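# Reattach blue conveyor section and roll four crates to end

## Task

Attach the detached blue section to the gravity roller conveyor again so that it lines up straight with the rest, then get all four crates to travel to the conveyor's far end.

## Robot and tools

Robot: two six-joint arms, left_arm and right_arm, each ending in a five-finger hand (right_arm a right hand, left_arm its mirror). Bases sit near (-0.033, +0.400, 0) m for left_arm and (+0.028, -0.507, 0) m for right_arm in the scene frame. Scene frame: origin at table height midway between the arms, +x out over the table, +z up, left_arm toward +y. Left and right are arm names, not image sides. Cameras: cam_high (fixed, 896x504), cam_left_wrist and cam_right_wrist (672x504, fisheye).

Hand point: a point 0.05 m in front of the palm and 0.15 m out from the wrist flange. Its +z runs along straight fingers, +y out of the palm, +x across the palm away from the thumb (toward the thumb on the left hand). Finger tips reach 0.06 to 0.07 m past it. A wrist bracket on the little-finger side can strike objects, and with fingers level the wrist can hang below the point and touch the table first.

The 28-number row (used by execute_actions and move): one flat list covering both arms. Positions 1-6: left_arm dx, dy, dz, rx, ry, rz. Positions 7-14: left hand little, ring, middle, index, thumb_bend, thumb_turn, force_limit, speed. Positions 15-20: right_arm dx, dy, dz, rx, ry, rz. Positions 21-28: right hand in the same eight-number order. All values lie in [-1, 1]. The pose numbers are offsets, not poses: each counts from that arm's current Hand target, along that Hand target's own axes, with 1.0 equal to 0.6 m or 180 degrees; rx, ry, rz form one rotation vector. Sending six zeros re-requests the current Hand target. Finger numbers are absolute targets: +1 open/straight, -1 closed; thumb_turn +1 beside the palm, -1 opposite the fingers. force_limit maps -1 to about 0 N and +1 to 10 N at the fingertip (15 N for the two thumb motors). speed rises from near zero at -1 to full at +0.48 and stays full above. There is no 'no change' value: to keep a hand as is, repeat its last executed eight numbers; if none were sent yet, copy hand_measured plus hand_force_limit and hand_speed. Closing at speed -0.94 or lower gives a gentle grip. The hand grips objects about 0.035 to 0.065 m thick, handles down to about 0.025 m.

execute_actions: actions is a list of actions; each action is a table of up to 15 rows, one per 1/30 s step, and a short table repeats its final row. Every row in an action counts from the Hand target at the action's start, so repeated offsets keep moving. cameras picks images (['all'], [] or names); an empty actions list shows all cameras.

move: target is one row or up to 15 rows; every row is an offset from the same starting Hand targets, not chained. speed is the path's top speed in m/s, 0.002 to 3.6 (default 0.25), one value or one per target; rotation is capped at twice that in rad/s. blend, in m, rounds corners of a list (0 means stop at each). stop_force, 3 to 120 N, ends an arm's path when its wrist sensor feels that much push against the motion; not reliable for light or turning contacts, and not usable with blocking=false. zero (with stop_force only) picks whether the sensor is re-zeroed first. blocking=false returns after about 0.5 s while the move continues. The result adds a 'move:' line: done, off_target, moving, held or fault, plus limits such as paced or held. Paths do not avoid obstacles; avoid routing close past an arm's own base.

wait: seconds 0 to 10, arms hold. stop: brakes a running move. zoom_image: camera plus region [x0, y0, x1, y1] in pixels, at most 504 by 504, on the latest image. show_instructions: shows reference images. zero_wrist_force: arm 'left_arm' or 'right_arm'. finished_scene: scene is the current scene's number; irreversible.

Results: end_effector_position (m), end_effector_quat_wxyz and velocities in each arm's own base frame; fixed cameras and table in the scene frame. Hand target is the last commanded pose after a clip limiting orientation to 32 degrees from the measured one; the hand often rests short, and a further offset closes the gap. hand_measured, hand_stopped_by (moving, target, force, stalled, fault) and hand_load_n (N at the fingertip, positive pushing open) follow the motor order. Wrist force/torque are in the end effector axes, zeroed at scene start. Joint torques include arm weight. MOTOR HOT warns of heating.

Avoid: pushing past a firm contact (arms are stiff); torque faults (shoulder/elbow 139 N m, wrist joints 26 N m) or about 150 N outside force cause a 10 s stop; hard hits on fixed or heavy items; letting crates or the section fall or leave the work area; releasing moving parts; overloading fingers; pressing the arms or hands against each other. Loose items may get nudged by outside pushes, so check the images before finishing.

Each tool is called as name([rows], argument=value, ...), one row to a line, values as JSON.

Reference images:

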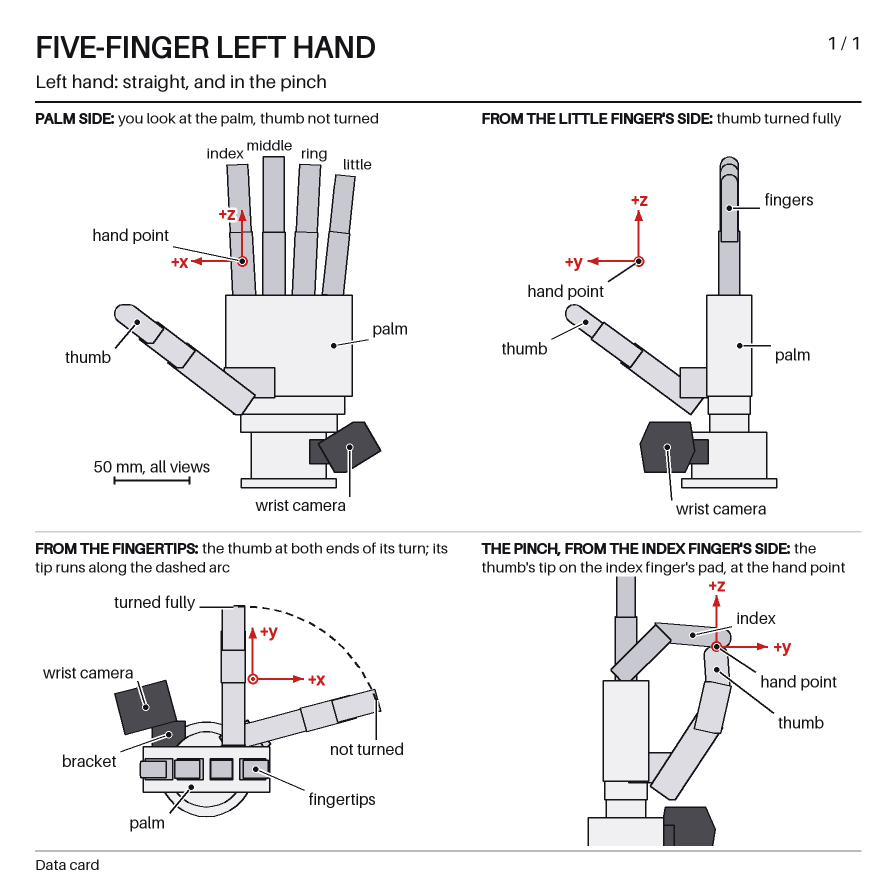

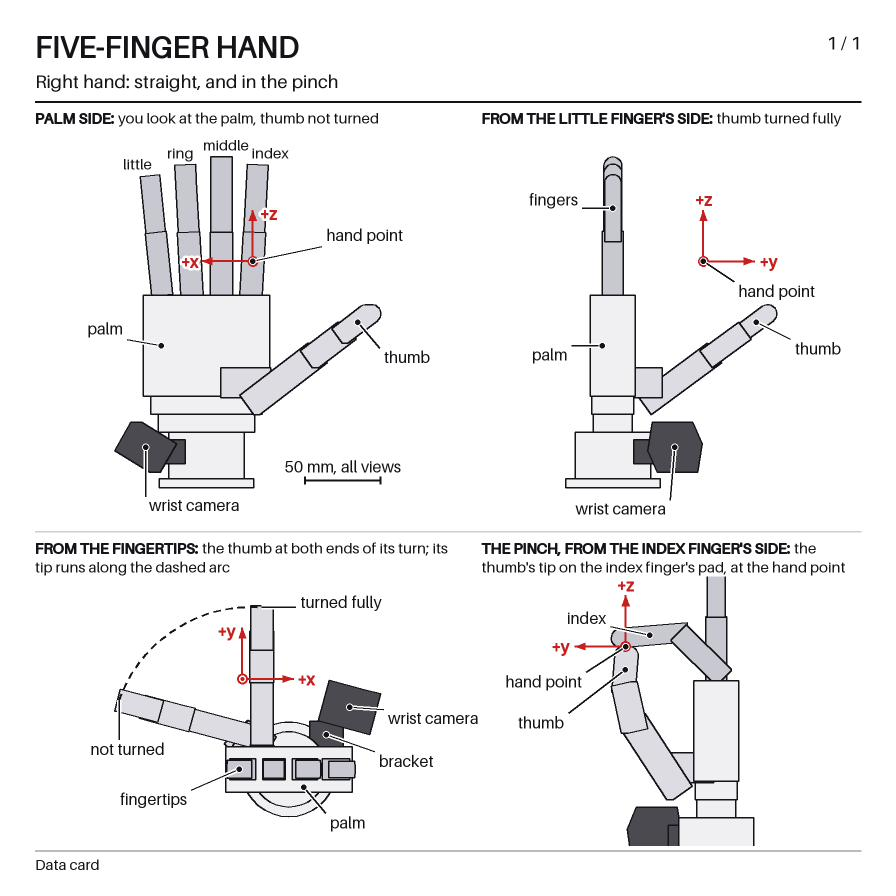

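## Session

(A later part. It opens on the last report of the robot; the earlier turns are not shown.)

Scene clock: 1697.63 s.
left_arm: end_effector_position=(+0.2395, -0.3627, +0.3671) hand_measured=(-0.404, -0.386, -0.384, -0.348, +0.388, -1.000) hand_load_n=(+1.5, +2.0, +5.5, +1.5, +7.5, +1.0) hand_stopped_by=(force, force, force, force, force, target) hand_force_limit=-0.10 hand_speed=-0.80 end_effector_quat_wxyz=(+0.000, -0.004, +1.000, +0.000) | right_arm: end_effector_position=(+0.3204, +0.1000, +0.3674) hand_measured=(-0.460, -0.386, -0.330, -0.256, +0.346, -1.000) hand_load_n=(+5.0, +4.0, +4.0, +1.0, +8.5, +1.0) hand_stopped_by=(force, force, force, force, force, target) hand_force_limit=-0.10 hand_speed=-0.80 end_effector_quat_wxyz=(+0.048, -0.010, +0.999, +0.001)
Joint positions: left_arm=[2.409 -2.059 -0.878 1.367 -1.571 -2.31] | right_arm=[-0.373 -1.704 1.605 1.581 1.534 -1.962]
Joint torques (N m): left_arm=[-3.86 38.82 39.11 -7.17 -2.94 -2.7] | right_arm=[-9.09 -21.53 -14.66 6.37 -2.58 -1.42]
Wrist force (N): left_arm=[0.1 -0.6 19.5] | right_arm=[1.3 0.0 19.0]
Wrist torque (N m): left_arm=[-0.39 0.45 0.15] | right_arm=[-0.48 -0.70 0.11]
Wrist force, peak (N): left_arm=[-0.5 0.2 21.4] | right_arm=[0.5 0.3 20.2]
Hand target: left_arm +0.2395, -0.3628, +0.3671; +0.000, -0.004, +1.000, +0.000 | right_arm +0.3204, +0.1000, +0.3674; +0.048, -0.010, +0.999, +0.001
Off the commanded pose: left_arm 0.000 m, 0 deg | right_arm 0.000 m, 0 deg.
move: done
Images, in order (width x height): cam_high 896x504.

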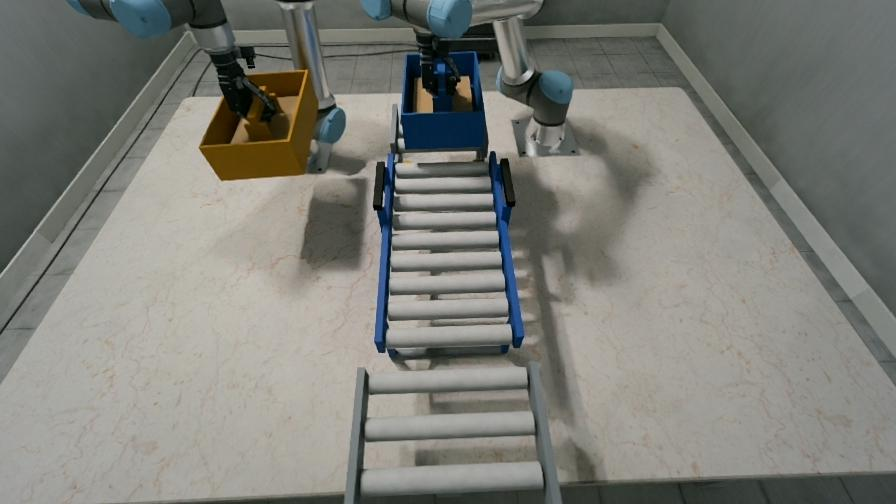

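move(target=[-0.06,-0.0088,0.0,0,0,0,-0.7,-0.7,-0.7,-0.7,-0.1,-1,-0.1,-0.8,0,0,0,0,0,0,-0.7,-0.7,-0.7,-0.7,-0.1,-1,-0.1,-0.8], speed=0.08)

move(target=[0,0,0.0533,0,0,0,-0.7,-0.7,-0.7,-0.7,-0.1,-1,-0.1,-0.8,0,0,0,0,0,0,-0.7,-0.7,-0.7,-0.7,-0.1,-1,-0.1,-0.8], speed=0.06, stop_force=8, cameras=["cam_high"])

zoom_image(camera="cam_high", region=[360, 60, 520, 220])

Scene clock: 1729.20 s.
left_arm: end_effector_position=(+0.2755, -0.3678, +0.3671) hand_measured=(-0.404, -0.386, -0.384, -0.348, +0.388, -1.000) hand_load_n=(+1.0, +2.0, +6.0, +2.0, +7.5, +1.0) hand_stopped_by=(force, force, force, force, force, target) hand_force_limit=-0.10 hand_speed=-0.80 end_effector_quat_wxyz=(+0.000, -0.004, +1.000, +0.000) | right_arm: end_effector_position=(+0.3204, +0.1000, +0.3674) hand_measured=(-0.460, -0.386, -0.330, -0.256, +0.346, -1.000) hand_load_n=(+5.0, +4.0, +4.0, +1.0, +8.5, +0.5) hand_stopped_by=(force, force, force, force, force, target) hand_force_limit=-0.10 hand_speed=-0.80 end_effector_quat_wxyz=(+0.048, -0.010, +0.999, +0.001)
Joint positions: left_arm=[2.449 -2.139 -0.754 1.322 -1.571 -2.271] | right_arm=[-0.373 -1.704 1.605 1.581 1.534 -1.962]
Joint torques (N m): left_arm=[7.51 40.78 38.78 -7.2 0.62 2.5] | right_arm=[-8.18 -21.48 -15.15 6.12 -2.52 -1.24]
Wrist force (N): left_arm=[0.1 -0.1 19.3] | right_arm=[1.4 0.1 19.1]
Wrist torque (N m): left_arm=[-0.40 0.45 -0.07] | right_arm=[-0.46 -0.70 0.12]
Wrist force, peak (N): left_arm=[0.2 0.5 19.7] | right_arm=[1.4 0.0 19.4]
Hand target: left_arm +0.2756, -0.3678, +0.3671; +0.000, -0.004, +1.000, +0.000 | right_arm +0.3204, +0.1000, +0.3674; +0.048, -0.010, +0.999, +0.001
Off the commanded pose: left_arm 0.000 m, 0 deg | right_arm 0.000 m, 0 deg.
move: done

Scene clock: 1730.93 s.
left_arm: end_effector_position=(+0.2756, -0.3678, +0.3351) hand_measured=(-0.404, -0.386, -0.384, -0.348, +0.388, -1.000) hand_load_n=(+1.5, +2.0, +6.0, +2.0, +8.0, +1.0) hand_stopped_by=(force, force, force, force, force, target) hand_force_limit=-0.10 hand_speed=-0.80 end_effector_quat_wxyz=(+0.000, -0.004, +1.000, +0.000) | right_arm: end_effector_position=(+0.3204, +0.1000, +0.3674) hand_measured=(-0.460, -0.386, -0.330, -0.256, +0.346, -1.000) hand_load_n=(+5.0, +4.0, +4.5, +1.0, +8.5, +1.0) hand_stopped_by=(force, force, force, force, force, target) hand_force_limit=-0.10 hand_speed=-0.80 end_effector_quat_wxyz=(+0.048, -0.010, +0.999, +0.001)
Joint positions: left_arm=[2.449 -2.119 -0.869 1.417 -1.571 -2.27] | right_arm=[-0.373 -1.704 1.605 1.581 1.534 -1.962]
Joint torques (N m): left_arm=[7.7 52.85 10.24 -2.99 1.63 2.43] | right_arm=[-8.44 -22.07 -15.2 6.17 -2.76 -1.17]
Wrist force (N): left_arm=[0.2 -0.4 19.7] | right_arm=[1.5 0.1 19.1]
Wrist torque (N m): left_arm=[-0.46 0.49 -0.07] | right_arm=[-0.46 -0.72 0.13]
Wrist force, peak (N): left_arm=[0.1 -0.3 20.6] | right_arm=[1.5 0.0 19.3]
Hand target: left_arm +0.2756, -0.3678, +0.3351; +0.000, -0.004, +1.000, +0.000 | right_arm +0.3204, +0.1000, +0.3674; +0.048, -0.010, +0.999, +0.001
Off the commanded pose: left_arm 0.000 m, 0 deg | right_arm 0.000 m, 0 deg.
move: done
Images, in order (width x height): cam_high 896x504.

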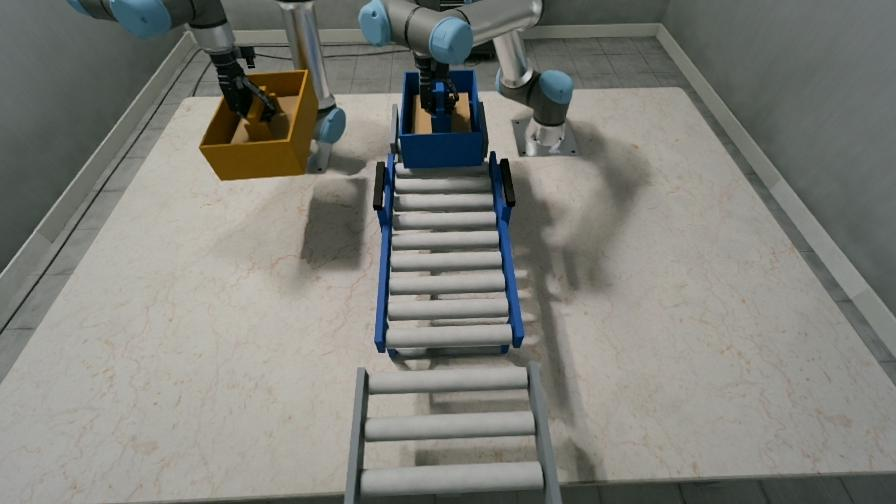

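Scaled by 3.150 from the camera's 896x504 image, which has a finer 1280x720 frame.

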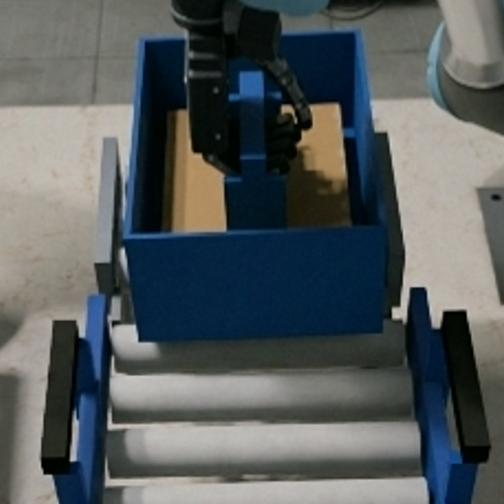

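move(target=[-0.0217,0,0,0,0,0,-0.7,-0.7,-0.7,-0.7,-0.1,-1,-0.1,-0.8,0,0,0,0,0,0,-0.7,-0.7,-0.7,-0.7,-0.1,-1,-0.1,-0.8], speed=0.06)

move(target=[0,0,0.045,0,0,0,-0.7,-0.7,-0.7,-0.7,-0.1,-1,-0.1,-0.8,0,0,0,0,0,0,-0.7,-0.7,-0.7,-0.7,-0.1,-1,-0.1,-0.8], speed=0.025, stop_force=6, cameras=["cam_high"])

zoom_image(camera="cam_high", region=[360, 60, 520, 220])

Scene clock: 1753.53 s.
left_arm: end_effector_position=(+0.2885, -0.3677, +0.3351) hand_measured=(-0.404, -0.386, -0.384, -0.348, +0.388, -1.000) hand_load_n=(+1.5, +2.0, +6.0, +2.0, +8.0, +1.0) hand_stopped_by=(force, force, force, force, force, target) hand_force_limit=-0.10 hand_speed=-0.80 end_effector_quat_wxyz=(+0.000, -0.004, +1.000, +0.000) | right_arm: end_effector_position=(+0.3204, +0.1000, +0.3674) hand_measured=(-0.460, -0.386, -0.330, -0.256, +0.346, -1.000) hand_load_n=(+5.0, +4.0, +4.5, +1.0, +8.5, +0.5) hand_stopped_by=(force, force, force, force, force, target) hand_force_limit=-0.10 hand_speed=-0.80 end_effector_quat_wxyz=(+0.048, -0.010, +0.999, +0.001)
Joint positions: left_arm=[2.465 -2.143 -0.831 1.403 -1.571 -2.254] | right_arm=[-0.373 -1.704 1.605 1.581 1.534 -1.962]
Joint torques (N m): left_arm=[7.17 42.36 39.59 -7.11 1 2.35] | right_arm=[-8.75 -22.16 -15.29 6.1 -2.62 -1.41]
Wrist force (N): left_arm=[0.1 -0.3 19.6] | right_arm=[1.3 -0.1 18.9]
Wrist torque (N m): left_arm=[-0.42 0.48 -0.08] | right_arm=[-0.48 -0.69 0.11]
Wrist force, peak (N): left_arm=[0.8 -0.4 19.9] | right_arm=[1.4 0.3 19.3]
Hand target: left_arm +0.2886, -0.3677, +0.3351; +0.000, -0.004, +1.000, +0.000 | right_arm +0.3204, +0.1000, +0.3674; +0.048, -0.010, +0.999, +0.001
Off the commanded pose: left_arm 0.000 m, 0 deg | right_arm 0.000 m, 0 deg.
move: done

Scene clock: 1755.30 s.
left_arm: end_effector_position=(+0.2886, -0.3678, +0.3207) hand_measured=(-0.404, -0.386, -0.384, -0.348, +0.388, -1.000) hand_load_n=(+8.5, +1.5, +3.5, +0.0, +8.0, +1.0) hand_stopped_by=(force, force, force, force, force, target) hand_force_limit=-0.10 hand_speed=-0.80 end_effector_quat_wxyz=(+0.000, -0.004, +1.000, +0.000) | right_arm: end_effector_position=(+0.3204, +0.1000, +0.3674) hand_measured=(-0.460, -0.386, -0.330, -0.256, +0.346, -1.000) hand_load_n=(+4.5, +4.0, +4.0, +1.0, +8.5, +1.0) hand_stopped_by=(force, force, force, force, force, target) hand_force_limit=-0.10 hand_speed=-0.80 end_effector_quat_wxyz=(+0.048, -0.010, +0.999, +0.001)
Joint positions: left_arm=[2.465 -2.136 -0.878 1.444 -1.571 -2.254] | right_arm=[-0.373 -1.704 1.605 1.581 1.534 -1.962]
Joint torques (N m): left_arm=[4.02 39.01 38.32 -6.04 -0.85 2.1] | right_arm=[-8.23 -21.92 -14.87 5.85 -2.57 -1.09]
Wrist force (N): left_arm=[0.1 -1.1 14.0] | right_arm=[1.2 0.2 18.8]
Wrist torque (N m): left_arm=[-0.36 0.92 -0.03] | right_arm=[-0.43 -0.67 0.11]
Wrist force, peak (N): left_arm=[0.1 -0.4 19.9] | right_arm=[1.2 0.1 19.2]
Hand target: left_arm +0.2886, -0.3678, +0.3207; +0.000, -0.004, +1.000, +0.000 (not the last commanded pose) | right_arm +0.3204, +0.1000, +0.3674; +0.048, -0.010, +0.999, +0.001
Off the commanded pose: left_arm 0.013 m, 0 deg | right_arm 0.000 m, 0 deg.
move: contact (left_arm)
Images, in order (width x height): cam_high 896x504.

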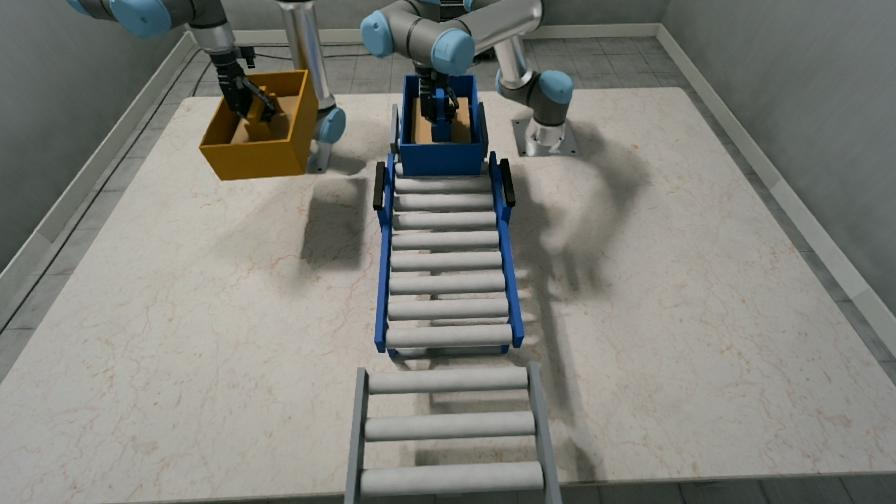

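Scaled by 3.150 from the camera's 896x504 image, which has a finer 1280x720 frame.

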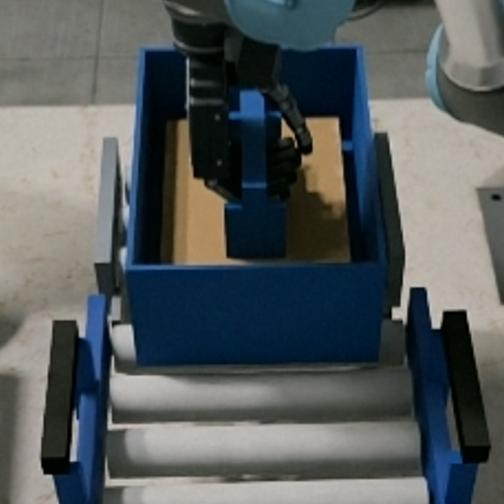

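move(target=[0,0,0.0233,0,0,0,-0.7,-0.7,-0.7,-0.7,-0.1,-1,-0.1,-0.8,0,0,0,0,0,0,-0.7,-0.7,-0.7,-0.7,-0.1,-1,-0.1,-0.8], speed=0.02, stop_force=10)

Scene clock: 1760.80 s.
left_arm: end_effector_position=(+0.2886, -0.3678, +0.3200) hand_measured=(-0.404, -0.386, -0.384, -0.348, +0.388, -1.000) hand_load_n=(+4.0, +0.0, +3.5, +0.0, +8.5, +1.0) hand_stopped_by=(force, force, force, force, force, target) hand_force_limit=-0.10 hand_speed=-0.80 end_effector_quat_wxyz=(+0.000, -0.004, +1.000, +0.000) | right_arm: end_effector_position=(+0.3204, +0.1000, +0.3674) hand_measured=(-0.460, -0.386, -0.330, -0.256, +0.346, -1.000) hand_load_n=(+5.0, +3.5, +4.5, +1.0, +8.5, +0.5) hand_stopped_by=(force, force, force, force, force, target) hand_force_limit=-0.10 hand_speed=-0.80 end_effector_quat_wxyz=(+0.048, -0.010, +0.999, +0.001)
Joint positions: left_arm=[2.465 -2.136 -0.88 1.446 -1.571 -2.254] | right_arm=[-0.373 -1.704 1.605 1.581 1.534 -1.962]
Joint torques (N m): left_arm=[3.94 34.91 36 -4.95 -0.93 1.88] | right_arm=[-8.3 -22.12 -14.92 5.79 -2.5 -1.28]
Wrist force (N): left_arm=[0.1 0.2 5.1] | right_arm=[1.6 0.0 19.1]
Wrist torque (N m): left_arm=[-0.12 0.35 -0.10] | right_arm=[-0.47 -0.74 0.13]
Wrist force, peak (N): left_arm=[0.2 -1.3 14.2] | right_arm=[1.4 -0.1 19.3]
Hand target: left_arm +0.2886, -0.3678, +0.3200; +0.000, -0.004, +1.000, +0.000 (not the last commanded pose) | right_arm +0.3204, +0.1000, +0.3674; +0.048, -0.010, +0.999, +0.001
Off the commanded pose: left_arm 0.013 m, 0 deg | right_arm 0.000 m, 0 deg.
move: contact (left_arm)

move(target=[0,0,0.005,0,0,0,-0.7,-0.7,-0.7,-0.7,-0.1,-1,-0.1,-0.8,0,0,0,0,0,0,-0.7,-0.7,-0.7,-0.7,-0.1,-1,-0.1,-0.8], speed=0.02, stop_force=3)

move([
  [0,0,0,0,0,0,-0.7,-0.7,-0.7,-0.7,1,-1,-0.1,0.3,0,0,0,0,0,0,-0.7,-0.7,-0.7,-0.7,-0.1,-1,-0.1,-0.8],
  [0,0,0,0,0,0,-0.7,-0.7,-0.7,-0.7,1,0.6,-0.1,0.3,0,0,0,0,0,0,-0.7,-0.7,-0.7,-0.7,-0.1,-1,-0.1,-0.8],
])

move([
  [0,0,0,0,0,0,0,0,0,0,1,1,-0.1,0.3,0,0,0,0,0,0,-0.7,-0.7,-0.7,-0.7,-0.1,-1,-0.1,-0.8],
  [0,-0.095,0,0,0,0,0,0,0,0,1,1,-0.1,0.3,0,0,0,0,0,0,-0.7,-0.7,-0.7,-0.7,-0.1,-1,-0.1,-0.8],
  [0,-0.093,-0.2,0,0,0,0,0,0,0,1,1,-0.1,0.3,0,0,0,0,0,0,-0.7,-0.7,-0.7,-0.7,-0.1,-1,-0.1,-0.8],
  [0.08,0.45,-0.2,0,0,0,0,0,0,0,1,1,-0.1,0.3,0,0,0,0,0,0,-0.7,-0.7,-0.7,-0.7,-0.1,-1,-0.1,-0.8],
], speed=[0.1,0.2,0.3,0.3], cameras=["cam_high"])

Scene clock: 1787.20 s.
left_arm: end_effector_position=(+0.2887, -0.3678, +0.3197) hand_measured=(-0.404, -0.386, -0.384, -0.348, +0.388, -1.000) hand_load_n=(+2.5, +0.0, +3.5, +0.0, +8.0, +1.0) hand_stopped_by=(force, force, force, force, force, target) hand_force_limit=-0.10 hand_speed=-0.80 end_effector_quat_wxyz=(+0.000, -0.004, +1.000, +0.000) | right_arm: end_effector_position=(+0.3204, +0.1000, +0.3674) hand_measured=(-0.460, -0.386, -0.330, -0.256, +0.346, -1.000) hand_load_n=(+5.0, +3.5, +4.0, +1.0, +8.5, +0.5) hand_stopped_by=(force, force, force, force, force, target) hand_force_limit=-0.10 hand_speed=-0.80 end_effector_quat_wxyz=(+0.048, -0.010, +0.999, +0.001)
Joint positions: left_arm=[2.465 -2.136 -0.881 1.447 -1.571 -2.254] | right_arm=[-0.373 -1.704 1.605 1.581 1.534 -1.962]
Joint torques (N m): left_arm=[3.78 34.09 35.09 -4.63 -1.05 1.8] | right_arm=[-7.84 -22.41 -15.45 5.59 -2.71 -1.16]
Wrist force (N): left_arm=[0.0 0.3 2.1] | right_arm=[1.4 -0.1 19.1]
Wrist torque (N m): left_arm=[-0.05 0.16 -0.11] | right_arm=[-0.49 -0.71 0.11]
Wrist force, peak (N): left_arm=[0.4 0.0 5.2] | right_arm=[1.5 -0.1 19.3]
Hand target: left_arm +0.2887, -0.3678, +0.3197; +0.000, -0.004, +1.000, +0.000 (not the last commanded pose) | right_arm +0.3204, +0.1000, +0.3674; +0.048, -0.010, +0.999, +0.001
Off the commanded pose: left_arm 0.003 m, 0 deg | right_arm 0.000 m, 0 deg.
move: contact (left_arm)

Scene clock: 1788.77 s.
left_arm: end_effector_position=(+0.2887, -0.3678, +0.3197) hand_measured=(-0.404, -0.386, -0.386, -0.348, +1.000, +0.600) hand_load_n=(+2.0, +0.0, +0.0, +0.0, +0.0, +0.0) hand_stopped_by=(force, force, force, force, target, target) hand_force_limit=-0.10 hand_speed=0.30 end_effector_quat_wxyz=(+0.000, -0.004, +1.000, +0.000) | right_arm: end_effector_position=(+0.3204, +0.1000, +0.3674) hand_measured=(-0.460, -0.386, -0.330, -0.256, +0.346, -1.000) hand_load_n=(+5.0, +3.5, +4.0, +1.0, +8.5, +0.5) hand_stopped_by=(force, force, force, force, force, target) hand_force_limit=-0.10 hand_speed=-0.80 end_effector_quat_wxyz=(+0.048, -0.010, +0.999, +0.001)
Joint positions: left_arm=[2.465 -2.136 -0.881 1.447 -1.571 -2.254] | right_arm=[-0.373 -1.704 1.605 1.581 1.534 -1.962]
Joint torques (N m): left_arm=[3.42 33.16 34.15 -3.87 -0.96 1.78] | right_arm=[-8.23 -21.62 -15.14 5.66 -2.66 -1.23]
Wrist force (N): left_arm=[-0.2 0.4 2.2] | right_arm=[1.1 0.0 19.0]
Wrist torque (N m): left_arm=[-0.04 0.18 -0.12] | right_arm=[-0.47 -0.67 0.10]
Wrist force, peak (N): left_arm=[0.0 0.4 2.4] | right_arm=[1.4 0.0 19.2]
Hand target: left_arm +0.2887, -0.3678, +0.3197; +0.000, -0.004, +1.000, +0.000 | right_arm +0.3204, +0.1000, +0.3674; +0.048, -0.010, +0.999, +0.001
Off the commanded pose: left_arm 0.000 m, 0 deg | right_arm 0.000 m, 0 deg.
move: done

Scene clock: 1793.57 s.
left_arm: end_effector_position=(+0.2387, -0.0982, +0.4396) hand_measured=(+0.000, +0.000, +0.000, +0.000, +1.000, +1.000) hand_load_n=(+0.0, +0.0, +0.0, +0.0, +0.0, +0.0) hand_stopped_by=(target, target, target, target, target, target) hand_force_limit=-0.10 hand_speed=0.30 end_effector_quat_wxyz=(+0.000, -0.004, +1.000, +0.000) | right_arm: end_effector_position=(+0.3204, +0.1000, +0.3674) hand_measured=(-0.460, -0.386, -0.330, -0.256, +0.346, -1.000) hand_load_n=(+5.0, +4.0, +4.0, +1.0, +9.0, +1.0) hand_stopped_by=(force, force, force, force, force, target) hand_force_limit=-0.10 hand_speed=-0.80 end_effector_quat_wxyz=(+0.048, -0.010, +0.999, +0.001)
Joint positions: left_arm=[3.052 -1.581 -1.297 1.307 -1.571 -1.668] | right_arm=[-0.373 -1.704 1.605 1.581 1.534 -1.962]
Joint torques (N m): left_arm=[7.29 23.02 4.66 -0.35 2.35 2.47] | right_arm=[-8.57 -22.79 -15.78 5.65 -2.68 -1.26]
Wrist force (N): left_arm=[0.4 0.7 -0.6] | right_arm=[1.4 0.0 19.0]
Wrist torque (N m): left_arm=[0.16 -0.06 -0.11] | right_arm=[-0.47 -0.71 0.13]
Wrist force, peak (N): left_arm=[-8.0 2.5 -0.1] | right_arm=[1.5 0.0 19.3]
Hand target: left_arm +0.2387, -0.0981, +0.4396; +0.000, -0.004, +1.000, +0.000 | right_arm +0.3204, +0.1000, +0.3674; +0.048, -0.010, +0.999, +0.001
Off the commanded pose: left_arm 0.000 m, 0 deg | right_arm 0.000 m, 0 deg.
elbow stopped short (left arm): the move would have taken joint 3 (elbow) straighter than the controller allows.
move: done
Images, in order (width x height): cam_high 896x504.

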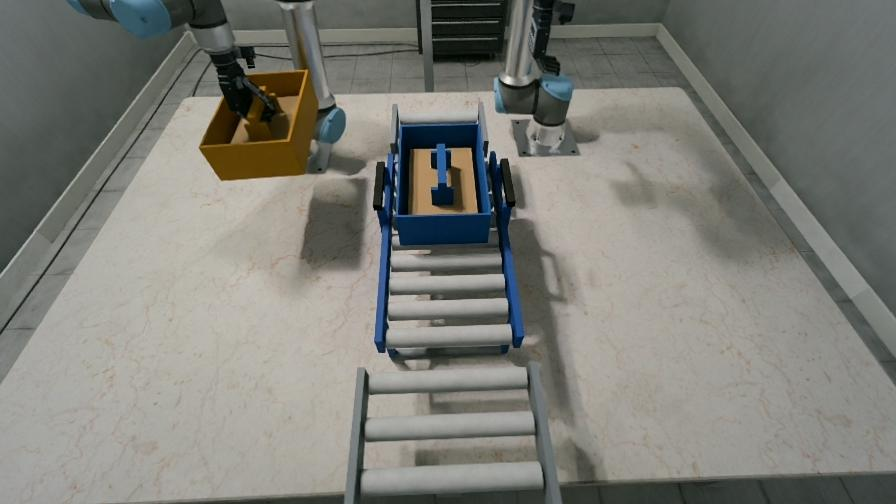

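zoom_image(camera="cam_high", region=[180, 50, 340, 210])

move([
  [-0.1,0.25,0,0,0,0,0,0,0,0,1,1,-0.1,0.3,0.1019,0.3355,-0.0095,0,0,0,-0.7,-0.7,-0.7,-0.7,-0.1,-1,-0.1,-0.8],
  [-0.1,0.25,0,0,0,0,0,0,0,0,1,1,-0.1,0.3,0.0943,0.7187,-0.0083,0,0,0,-0.7,-0.7,-0.7,-0.7,-0.1,-1,-0.1,-0.8],
], speed=0.13, blend=0.03, cameras=["cam_high"])

zoom_image(camera="cam_high", region=[360, 40, 520, 200])

Scaled by 3.150 from the camera's 896x504 image, which has a finer 1280x720 frame.

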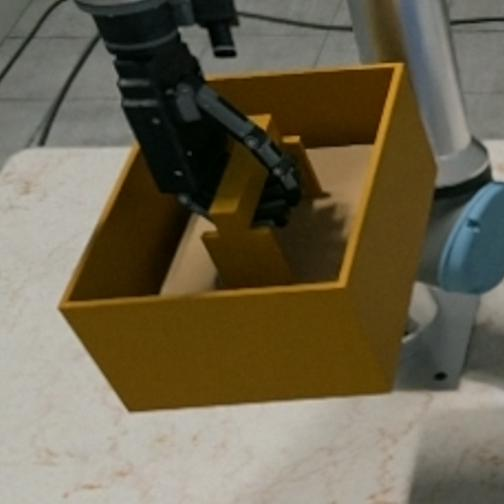

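Scene clock: 1816.97 s.
left_arm: end_effector_position=(+0.2977, +0.0523, +0.4395) hand_measured=(+0.000, +0.000, +0.000, +0.000, +1.000, +1.000) hand_load_n=(+0.0, +0.0, +0.0, +0.0, -0.5, +0.0) hand_stopped_by=(target, target, target, target, target, target) hand_force_limit=-0.10 hand_speed=0.30 end_effector_quat_wxyz=(+0.000, -0.004, +1.000, +0.000) | right_arm: end_effector_position=(+0.2550, +0.5299, +0.3671) hand_measured=(-0.460, -0.386, -0.330, -0.256, +0.346, -1.000) hand_load_n=(+4.5, +3.5, +4.0, +1.0, +8.5, +0.5) hand_stopped_by=(force, force, force, force, force, target) hand_force_limit=-0.10 hand_speed=-0.80 end_effector_quat_wxyz=(+0.048, -0.010, +0.999, +0.001)
Joint positions: left_arm=[3.536 -1.623 -1.254 1.305 -1.57 -1.184] | right_arm=[0.9 -1.055 0.831 1.734 1.644 -0.693]
Joint torques (N m): left_arm=[7.2 12.67 33.67 -4.41 2.24 2.41] | right_arm=[6.83 -39.99 -37.53 5.22 1.99 1.4]
Wrist force (N): left_arm=[0.4 0.5 -0.1] | right_arm=[1.5 0.3 19.1]
Wrist torque (N m): left_arm=[0.10 -0.05 -0.04] | right_arm=[-0.49 -0.71 -0.09]
Wrist force, peak (N): left_arm=[0.3 1.0 -0.8] | right_arm=[1.7 1.3 19.4]
Hand target: left_arm +0.2977, +0.0523, +0.4395; +0.000, -0.004, +1.000, +0.000 | right_arm +0.2550, +0.5300, +0.3672; +0.048, -0.010, +0.999, +0.001
Off the commanded pose: left_arm 0.000 m, 0 deg | right_arm 0.000 m, 0 deg.
move: done
Images, in order (width x height): cam_high 896x504.

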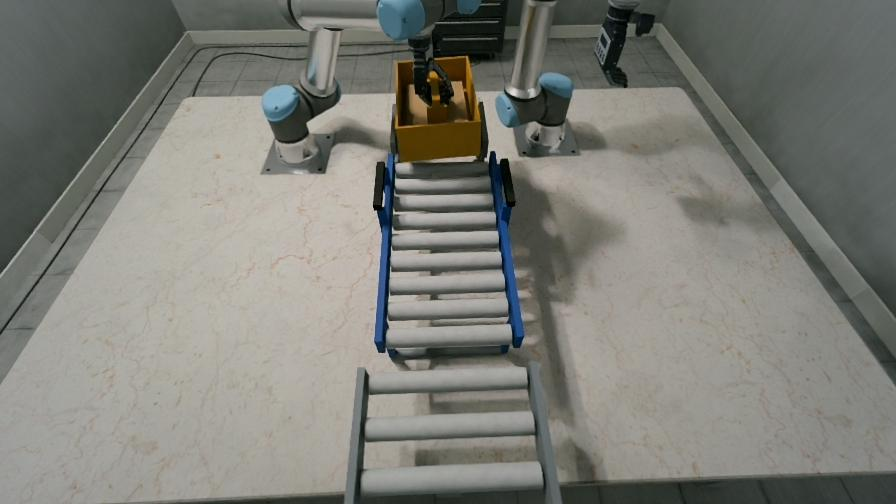

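Scaled by 3.150 from the camera's 896x504 image, which has a finer 1280x720 frame.

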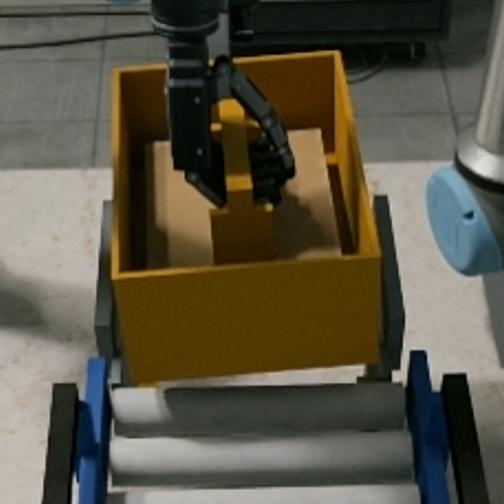

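move(target=[0,0,0,0,0,0,0,0,0,0,1,1,-0.1,0.3,-0.0004,0.02,0.0001,0.0121,0.0002,0.0088,-0.7,-0.7,-0.7,-0.7,-0.1,-1,-0.1,-0.8], speed=0.05, cameras=["cam_high"])

zoom_image(camera="cam_high", region=[360, 40, 520, 200])

Scene clock: 1851.83 s.
left_arm: end_effector_position=(+0.2977, +0.0523, +0.4395) hand_measured=(+0.000, +0.000, +0.000, +0.000, +1.000, +1.000) hand_load_n=(+0.0, +0.0, +0.5, +0.0, +0.0, +0.0) hand_stopped_by=(target, target, target, target, target, target) hand_force_limit=-0.10 hand_speed=0.30 end_effector_quat_wxyz=(+0.000, -0.004, +1.000, +0.000) | right_arm: end_effector_position=(+0.2550, +0.5419, +0.3671) hand_measured=(-0.460, -0.386, -0.330, -0.256, +0.346, -1.000) hand_load_n=(+5.0, +3.5, +4.0, +1.0, +9.0, +1.0) hand_stopped_by=(force, force, force, force, force, target) hand_force_limit=-0.10 hand_speed=-0.80 end_effector_quat_wxyz=(+0.047, +0.005, +0.999, -0.018)
Joint positions: left_arm=[3.536 -1.623 -1.254 1.305 -1.57 -1.184] | right_arm=[0.93 -0.989 0.73 1.802 1.668 -0.633]
Joint torques (N m): left_arm=[7.29 12.43 33.7 -4.47 2.23 2.38] | right_arm=[7.08 -43.52 -36.52 5.63 2.25 1.22]
Wrist force (N): left_arm=[0.5 0.6 -0.2] | right_arm=[1.3 0.8 19.1]
Wrist torque (N m): left_arm=[0.12 -0.07 -0.04] | right_arm=[-0.48 -0.71 -0.05]
Wrist force, peak (N): left_arm=[0.8 0.9 -0.1] | right_arm=[1.5 0.2 19.3]
Hand target: left_arm +0.2977, +0.0523, +0.4395; +0.000, -0.004, +1.000, +0.000 | right_arm +0.2551, +0.5420, +0.3671; +0.047, +0.005, +0.999, -0.018
Off the commanded pose: left_arm 0.000 m, 0 deg | right_arm 0.000 m, 0 deg.
move: done
Images, in order (width x height): cam_high 896x504.

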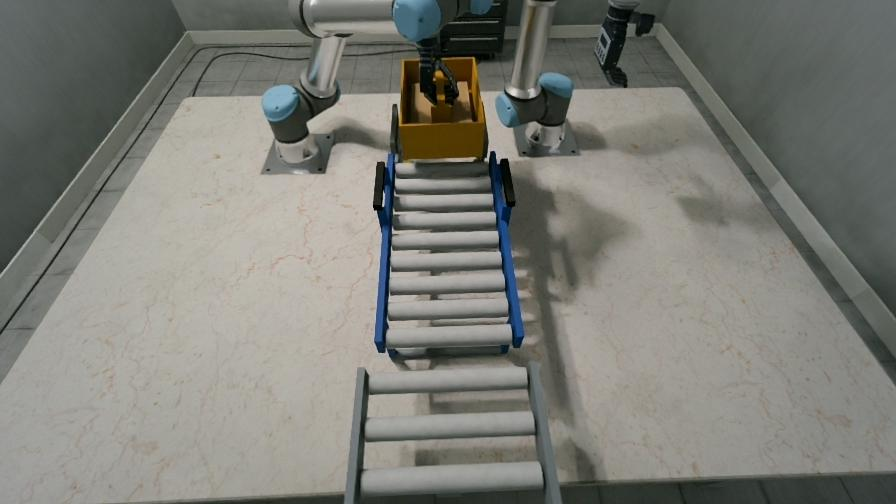

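Scaled by 3.150 from the camera's 896x504 image, which has a finer 1280x720 frame.

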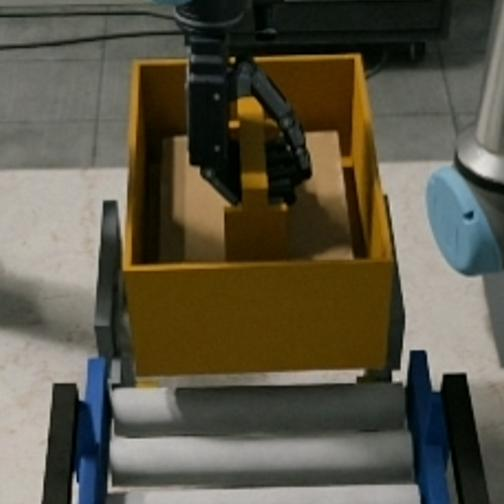

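zoom_image(camera="cam_high", region=[395, 50, 495, 165])

Scaled by 4.383 from the camera's 896x504 image, which has a finer 1280x720 frame.

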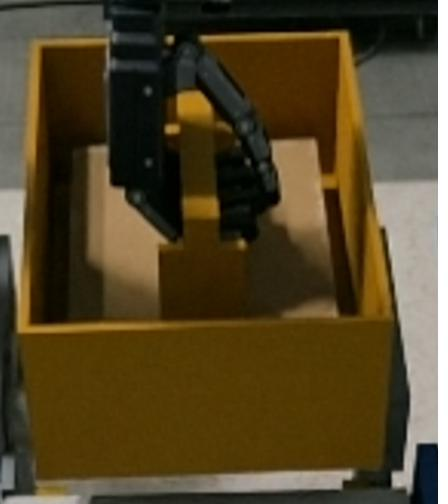

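move(target=[0,0,0,0,0,0,0,0,0,0,1,1,-0.1,0.3,0.0055,0.0021,0.0581,0,0,0,-0.7,-0.7,-0.7,-0.7,-0.1,-1,-0.1,-0.8], speed=0.06, stop_force=8)

move(target=[0,0,0,0,0,0,0,0,0,0,1,1,-0.1,0.3,0.0039,0.0015,0.0415,0,0,0,-0.7,-0.7,-0.7,-0.7,-0.1,-1,-0.1,-0.8], speed=0.025, stop_force=6, cameras=["cam_high"])

zoom_image(camera="cam_high", region=[360, 60, 520, 220])

Scene clock: 1866.77 s.
left_arm: end_effector_position=(+0.2977, +0.0523, +0.4395) hand_measured=(+0.000, +0.000, +0.000, +0.000, +1.000, +1.000) hand_load_n=(+0.0, +0.0, +0.0, +0.0, +0.0, +0.0) hand_stopped_by=(target, target, target, target, target, target) hand_force_limit=-0.10 hand_speed=0.30 end_effector_quat_wxyz=(+0.000, -0.004, +1.000, +0.000) | right_arm: end_effector_position=(+0.2551, +0.5420, +0.3321) hand_measured=(-0.460, -0.386, -0.330, -0.256, +0.346, -1.000) hand_load_n=(+4.5, +3.5, +4.0, +1.0, +8.5, +1.0) hand_stopped_by=(force, force, force, force, force, target) hand_force_limit=-0.10 hand_speed=-0.80 end_effector_quat_wxyz=(+0.047, +0.005, +0.999, -0.018)
Joint positions: left_arm=[3.536 -1.623 -1.254 1.305 -1.57 -1.184] | right_arm=[0.93 -1.012 0.858 1.697 1.668 -0.633]
Joint torques (N m): left_arm=[7.64 12.86 33.85 -4.37 2.12 2.44] | right_arm=[-7.86 -54.18 -15.42 2.14 -1.88 -1.36]
Wrist force (N): left_arm=[0.5 0.5 -0.2] | right_arm=[1.5 0.8 18.9]
Wrist torque (N m): left_arm=[0.11 -0.07 -0.04] | right_arm=[-0.49 -0.73 -0.04]
Wrist force, peak (N): left_arm=[0.7 0.8 -0.1] | right_arm=[1.5 1.1 20.0]
Hand target: left_arm +0.2977, +0.0523, +0.4395; +0.000, -0.004, +1.000, +0.000 | right_arm +0.2551, +0.5420, +0.3321; +0.047, +0.005, +0.999, -0.018
Off the commanded pose: left_arm 0.000 m, 0 deg | right_arm 0.000 m, 0 deg.
move: done

Scene clock: 1868.27 s.
left_arm: end_effector_position=(+0.2977, +0.0523, +0.4395) hand_measured=(+0.000, +0.000, +0.000, +0.000, +1.000, +1.000) hand_load_n=(+0.0, +0.0, +0.0, +0.0, +0.0, +0.0) hand_stopped_by=(target, target, target, target, target, target) hand_force_limit=-0.10 hand_speed=0.30 end_effector_quat_wxyz=(+0.000, -0.004, +1.000, +0.000) | right_arm: end_effector_position=(+0.2551, +0.5420, +0.3243) hand_measured=(-0.460, -0.386, -0.330, -0.256, +0.346, -1.000) hand_load_n=(+0.0, +1.0, +4.5, +5.0, +8.5, +1.0) hand_stopped_by=(force, force, force, force, force, target) hand_force_limit=-0.10 hand_speed=-0.80 end_effector_quat_wxyz=(+0.047, +0.005, +0.999, -0.018)
Joint positions: left_arm=[3.536 -1.623 -1.254 1.305 -1.57 -1.184] | right_arm=[0.93 -1.015 0.883 1.675 1.668 -0.633]
Joint torques (N m): left_arm=[7 12.72 33.6 -4.42 2.13 2.38] | right_arm=[-6.32 -39.38 -35.85 4.83 -0.58 -0.11]
Wrist force (N): left_arm=[0.5 0.5 -0.1] | right_arm=[0.9 -0.3 13.9]
Wrist torque (N m): left_arm=[0.11 -0.06 -0.04] | right_arm=[-0.33 -0.07 -0.10]
Wrist force, peak (N): left_arm=[0.7 0.8 -0.1] | right_arm=[1.6 0.7 19.0]
Hand target: left_arm +0.2977, +0.0523, +0.4395; +0.000, -0.004, +1.000, +0.000 | right_arm +0.2551, +0.5420, +0.3243; +0.047, +0.005, +0.999, -0.018 (not the last commanded pose)
Off the commanded pose: left_arm 0.000 m, 0 deg | right_arm 0.017 m, 0 deg.
move: contact (right_arm)
Images, in order (width x height): cam_high 896x504.

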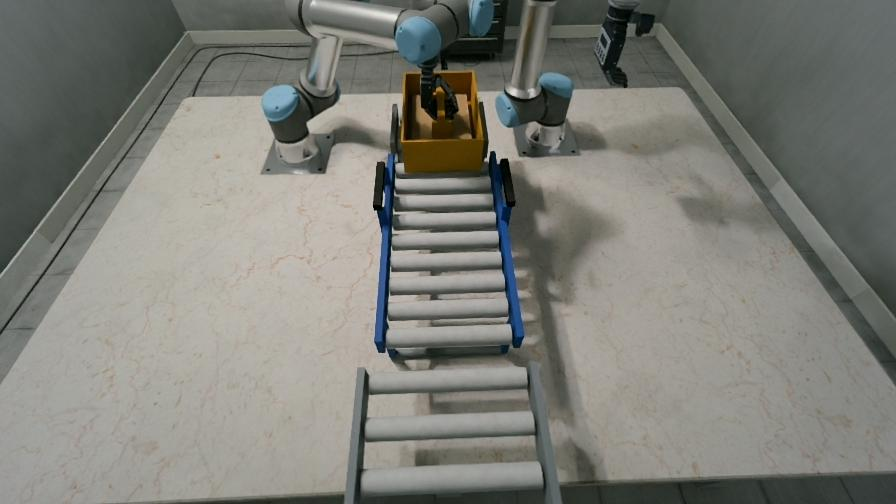

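Scaled by 3.150 from the camera's 896x504 image, which has a finer 1280x720 frame.

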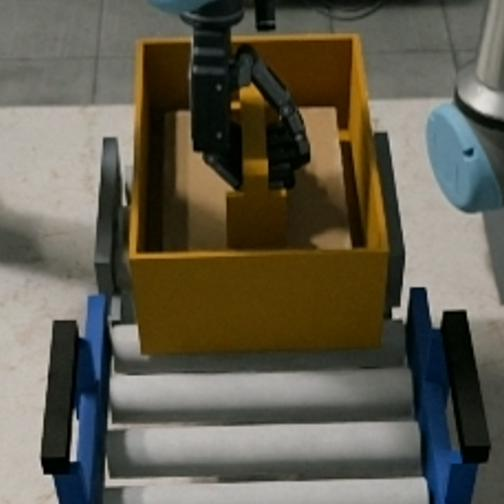

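move(target=[0,0,0,0,0,0,0,0,0,0,1,1,-0.1,0.3,0.0022,0.0008,0.0233,0,0,0,-0.7,-0.7,-0.7,-0.7,-0.1,-1,-0.1,-0.8], speed=0.02, stop_force=10)

Scene clock: 1875.97 s.
left_arm: end_effector_position=(+0.2977, +0.0523, +0.4395) hand_measured=(+0.000, +0.000, +0.000, +0.000, +1.000, +1.000) hand_load_n=(+0.0, +0.0, +0.0, +0.0, +0.0, +0.5) hand_stopped_by=(target, target, target, target, target, target) hand_force_limit=-0.10 hand_speed=0.30 end_effector_quat_wxyz=(+0.000, -0.004, +1.000, +0.000) | right_arm: end_effector_position=(+0.2551, +0.5420, +0.3239) hand_measured=(-0.460, -0.386, -0.330, -0.256, +0.346, -1.000) hand_load_n=(+0.0, +0.0, +3.5, +2.5, +8.5, +1.0) hand_stopped_by=(force, force, force, force, force, target) hand_force_limit=-0.10 hand_speed=-0.80 end_effector_quat_wxyz=(+0.047, +0.005, +0.999, -0.018)
Joint positions: left_arm=[3.536 -1.623 -1.254 1.305 -1.57 -1.184] | right_arm=[0.93 -1.015 0.885 1.674 1.668 -0.633]
Joint torques (N m): left_arm=[7.45 13.06 33.5 -4.49 2.15 2.37] | right_arm=[-5.38 -34.81 -32.97 4.49 -0.71 0.15]
Wrist force (N): left_arm=[0.4 0.8 -0.3] | right_arm=[-0.6 0.0 6.3]
Wrist torque (N m): left_arm=[0.16 -0.05 -0.05] | right_arm=[-0.17 0.02 -0.13]
Wrist force, peak (N): left_arm=[0.8 0.7 -0.3] | right_arm=[0.9 -0.1 14.3]
Hand target: left_arm +0.2977, +0.0523, +0.4395; +0.000, -0.004, +1.000, +0.000 | right_arm +0.2551, +0.5420, +0.3239; +0.047, +0.005, +0.999, -0.018 (not the last commanded pose)
Off the commanded pose: left_arm 0.000 m, 0 deg | right_arm 0.014 m, 0 deg.
move: contact (right_arm)

move(target=[0,0,0,0,0,0,0,0,0,0,1,1,-0.1,0.3,0.0005,0.0002,0.0083,0,0,0,-0.7,-0.7,-0.7,-0.7,-0.1,-1,-0.1,-0.8], speed=0.02, stop_force=4)

move([
  [0,0,0,0,0,0,0,0,0,0,1,1,-0.1,0.3,0,0,0,0,0,0,-0.7,-0.7,-0.7,-0.7,1,-1,-0.1,0.3],
  [0,0,0,0,0,0,0,0,0,0,1,1,-0.1,0.3,0,0,0,0,0,0,-0.7,-0.7,-0.7,-0.7,1,0.6,-0.1,0.3],
])

move([
  [0,0,0,0,0,0,0,0,0,0,1,1,-0.1,0.3,0,0,0,0,0,0,0,0,0,0,1,1,-0.1,0.3],
  [0,0,0,0,0,0,0,0,0,0,1,1,-0.1,0.3,0,-0.095,0,0,0,0,0,0,0,0,1,1,-0.1,0.3],
  [0,0,0,0,0,0,0,0,0,0,1,1,-0.1,0.3,0.01,-0.095,-0.25,0,0,0,0,0,0,0,1,1,-0.1,0.3],
], speed=[0.1,0.2,0.35], cameras=["cam_high"])

Scene clock: 1891.37 s.
left_arm: end_effector_position=(+0.2977, +0.0523, +0.4395) hand_measured=(+0.000, +0.000, +0.000, +0.000, +1.000, +1.000) hand_load_n=(+0.0, +0.0, +0.0, +0.0, +0.0, +0.0) hand_stopped_by=(target, target, target, target, target, target) hand_force_limit=-0.10 hand_speed=0.30 end_effector_quat_wxyz=(+0.000, -0.004, +1.000, +0.000) | right_arm: end_effector_position=(+0.2551, +0.5421, +0.3236) hand_measured=(-0.460, -0.386, -0.330, -0.256, +0.346, -1.000) hand_load_n=(+0.0, +0.0, +3.0, +1.5, +9.0, +1.0) hand_stopped_by=(force, force, force, force, force, target) hand_force_limit=-0.10 hand_speed=-0.80 end_effector_quat_wxyz=(+0.047, +0.005, +0.999, -0.018)
Joint positions: left_arm=[3.536 -1.623 -1.254 1.305 -1.57 -1.184] | right_arm=[0.93 -1.015 0.885 1.673 1.668 -0.633]
Joint torques (N m): left_arm=[7.48 12.71 33.61 -4.42 2.15 2.36] | right_arm=[-5.22 -35.59 -31.19 4.29 -0.55 -0.98]
Wrist force (N): left_arm=[0.4 0.6 -0.1] | right_arm=[-1.1 -0.1 2.6]
Wrist torque (N m): left_arm=[0.12 -0.06 -0.04] | right_arm=[-0.06 0.02 -0.13]
Wrist force, peak (N): left_arm=[0.8 0.8 -0.1] | right_arm=[-0.4 0.1 6.3]
Hand target: left_arm +0.2977, +0.0523, +0.4395; +0.000, -0.004, +1.000, +0.000 | right_arm +0.2551, +0.5421, +0.3236; +0.047, +0.005, +0.999, -0.018 (not the last commanded pose)
Off the commanded pose: left_arm 0.000 m, 0 deg | right_arm 0.005 m, 0 deg.
move: contact (right_arm)

Scene clock: 1892.93 s.
left_arm: end_effector_position=(+0.2977, +0.0523, +0.4395) hand_measured=(+0.000, +0.000, +0.000, +0.000, +1.000, +1.000) hand_load_n=(+0.0, +0.0, +0.0, +0.5, +0.0, +0.0) hand_stopped_by=(target, target, target, target, target, target) hand_force_limit=-0.10 hand_speed=0.30 end_effector_quat_wxyz=(+0.000, -0.004, +1.000, +0.000) | right_arm: end_effector_position=(+0.2551, +0.5421, +0.3236) hand_measured=(-0.460, -0.386, -0.330, -0.256, +1.000, +0.600) hand_load_n=(+0.0, +0.0, +1.0, +1.5, +0.0, +0.0) hand_stopped_by=(force, force, force, force, target, target) hand_force_limit=-0.10 hand_speed=0.30 end_effector_quat_wxyz=(+0.047, +0.005, +0.999, -0.018)
Joint positions: left_arm=[3.536 -1.623 -1.254 1.305 -1.57 -1.184] | right_arm=[0.93 -1.015 0.885 1.673 1.668 -0.633]
Joint torques (N m): left_arm=[7.71 13.6 33.03 -4.38 2.11 2.35] | right_arm=[-2.27 -34.83 -32.23 3.42 -0.66 -1.3]
Wrist force (N): left_arm=[0.4 0.6 -0.3] | right_arm=[-0.7 -0.2 3.4]
Wrist torque (N m): left_arm=[0.15 -0.06 -0.05] | right_arm=[-0.08 -0.02 -0.11]
Wrist force, peak (N): left_arm=[0.8 0.6 0.0] | right_arm=[-1.2 -0.2 3.3]
Hand target: left_arm +0.2977, +0.0523, +0.4395; +0.000, -0.004, +1.000, +0.000 | right_arm +0.2551, +0.5421, +0.3236; +0.047, +0.005, +0.999, -0.018
Off the commanded pose: left_arm 0.000 m, 0 deg | right_arm 0.000 m, 0 deg.
move: done

Scene clock: 1895.93 s.
left_arm: end_effector_position=(+0.2977, +0.0523, +0.4395) hand_measured=(+0.000, +0.000, +0.000, +0.000, +1.000, +1.000) hand_load_n=(+0.0, +0.0, +0.0, +0.5, +0.0, +0.0) hand_stopped_by=(target, target, target, target, target, target) hand_force_limit=-0.10 hand_speed=0.30 end_effector_quat_wxyz=(+0.000, -0.004, +1.000, +0.000) | right_arm: end_effector_position=(+0.2343, +0.4905, +0.4742) hand_measured=(+0.000, +0.000, +0.000, +0.000, +1.000, +1.000) hand_load_n=(+0.0, +0.0, +0.0, +0.5, +0.0, +0.0) hand_stopped_by=(target, target, target, target, target, target) hand_force_limit=-0.10 hand_speed=0.30 end_effector_quat_wxyz=(+0.047, +0.005, +0.999, -0.018)
Joint positions: left_arm=[3.536 -1.623 -1.254 1.305 -1.57 -1.184] | right_arm=[0.899 -1.037 0.511 2.066 1.667 -0.664]
Joint torques (N m): left_arm=[6.95 13.07 33.72 -4.44 2.15 2.37] | right_arm=[7.48 -29.4 -27.79 4.15 2.29 1.28]
Wrist force (N): left_arm=[0.4 0.6 -0.1] | right_arm=[-0.8 0.2 0.0]
Wrist torque (N m): left_arm=[0.12 -0.04 -0.05] | right_arm=[-0.01 0.06 -0.14]
Wrist force, peak (N): left_arm=[0.7 0.9 -0.4] | right_arm=[-2.4 7.6 -1.5]
Hand target: left_arm +0.2977, +0.0523, +0.4395; +0.000, -0.004, +1.000, +0.000 | right_arm +0.2343, +0.4905, +0.4743; +0.047, +0.005, +0.999, -0.018
Off the commanded pose: left_arm 0.000 m, 0 deg | right_arm 0.000 m, 0 deg.
move: done
Images, in order (width x height): cam_high 896x504.

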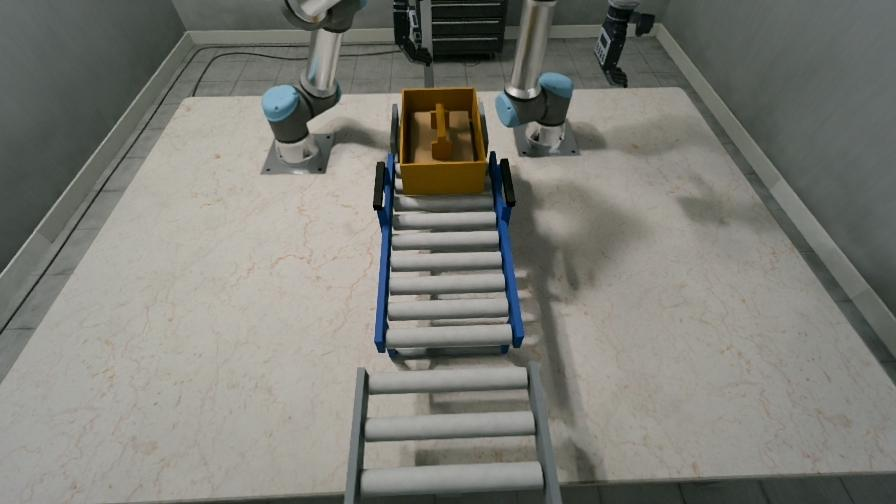

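move(target=[0,0,0,0,0,0,0,0,0,0,1,1,-0.1,0.3,-0.1312,-0.4983,-0.0885,-0.0021,-0.2206,-0.0101,0,0,0,0,1,1,-0.1,0.3], speed=0.4, cameras=["cam_high","cam_right_wrist"])

Scene clock: 1911.97 s.
left_arm: end_effector_position=(+0.2977, +0.0523, +0.4395) hand_measured=(+0.000, +0.000, +0.000, +0.000, +1.000, +1.000) hand_load_n=(+0.0, +0.0, +0.0, +0.0, +0.0, +0.0) hand_stopped_by=(target, target, target, target, target, target) hand_force_limit=-0.10 hand_speed=0.30 end_effector_quat_wxyz=(+0.000, -0.004, +1.000, +0.000) | right_arm: end_effector_position=(+0.3043, +0.1931, +0.5450) hand_measured=(+0.000, +0.000, +0.000, +0.000, +1.000, +1.000) hand_load_n=(+0.0, +0.0, +0.0, +0.0, -0.5, +0.0) hand_stopped_by=(target, target, target, target, target, target) hand_force_limit=-0.10 hand_speed=0.30 end_effector_quat_wxyz=(+0.383, -0.017, +0.923, -0.016) end_effector_velocity=(+0.000, +0.001, +0.000) end_effector_angular_velocity=(+0.002, +0.001, +0.003)
Joint positions: left_arm=[3.536 -1.623 -1.254 1.305 -1.57 -1.184] | right_arm=[0.022 -1.931 1.358 1.357 1.603 -1.599]
Joint velocities: left_arm=[within noise] | right_arm=[-0.003 0 0.001 0 -0.006 -0.003]
Joint torques (N m): left_arm=[7.09 13.63 33.08 -4.37 2.11 2.25] | right_arm=[-7.37 -7.23 -7.8 2.19 -1.65 -1.23]
Wrist force (N): left_arm=[0.4 0.5 -0.4] | right_arm=[0.0 0.1 0.0]
Wrist torque (N m): left_arm=[0.11 -0.05 -0.04] | right_arm=[-0.03 0.06 0.09]
Wrist force, peak (N): left_arm=[0.5 1.1 -0.4] | right_arm=[-0.7 1.4 0.5]
Hand target: left_arm +0.2977, +0.0523, +0.4395; +0.000, -0.004, +1.000, +0.000 | right_arm +0.3043, +0.1930, +0.5450; +0.383, -0.017, +0.923, -0.016
Off the commanded pose: left_arm 0.000 m, 0 deg | right_arm 0.000 m, 0 deg.
move: done
Images, in order (width x height): cam_high 896x504, cam_right_wrist 672x504.

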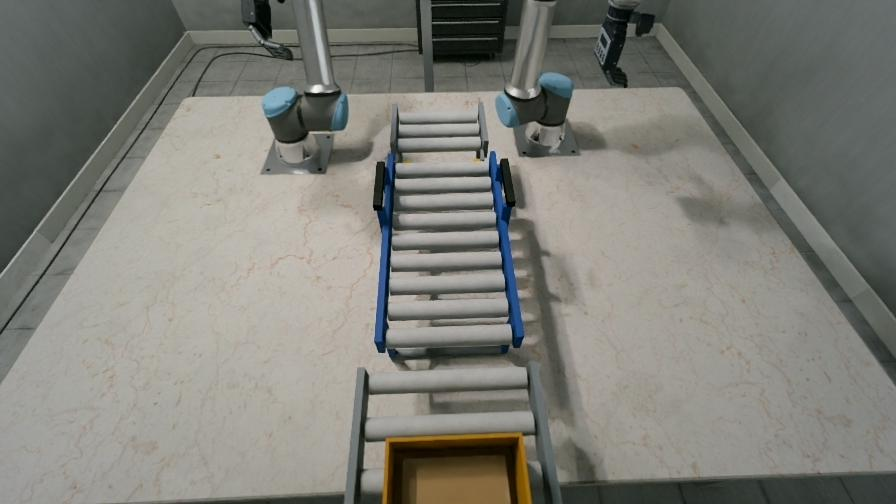

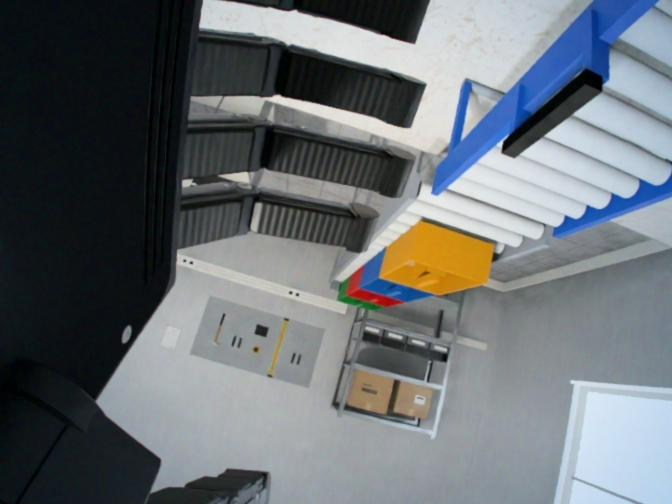

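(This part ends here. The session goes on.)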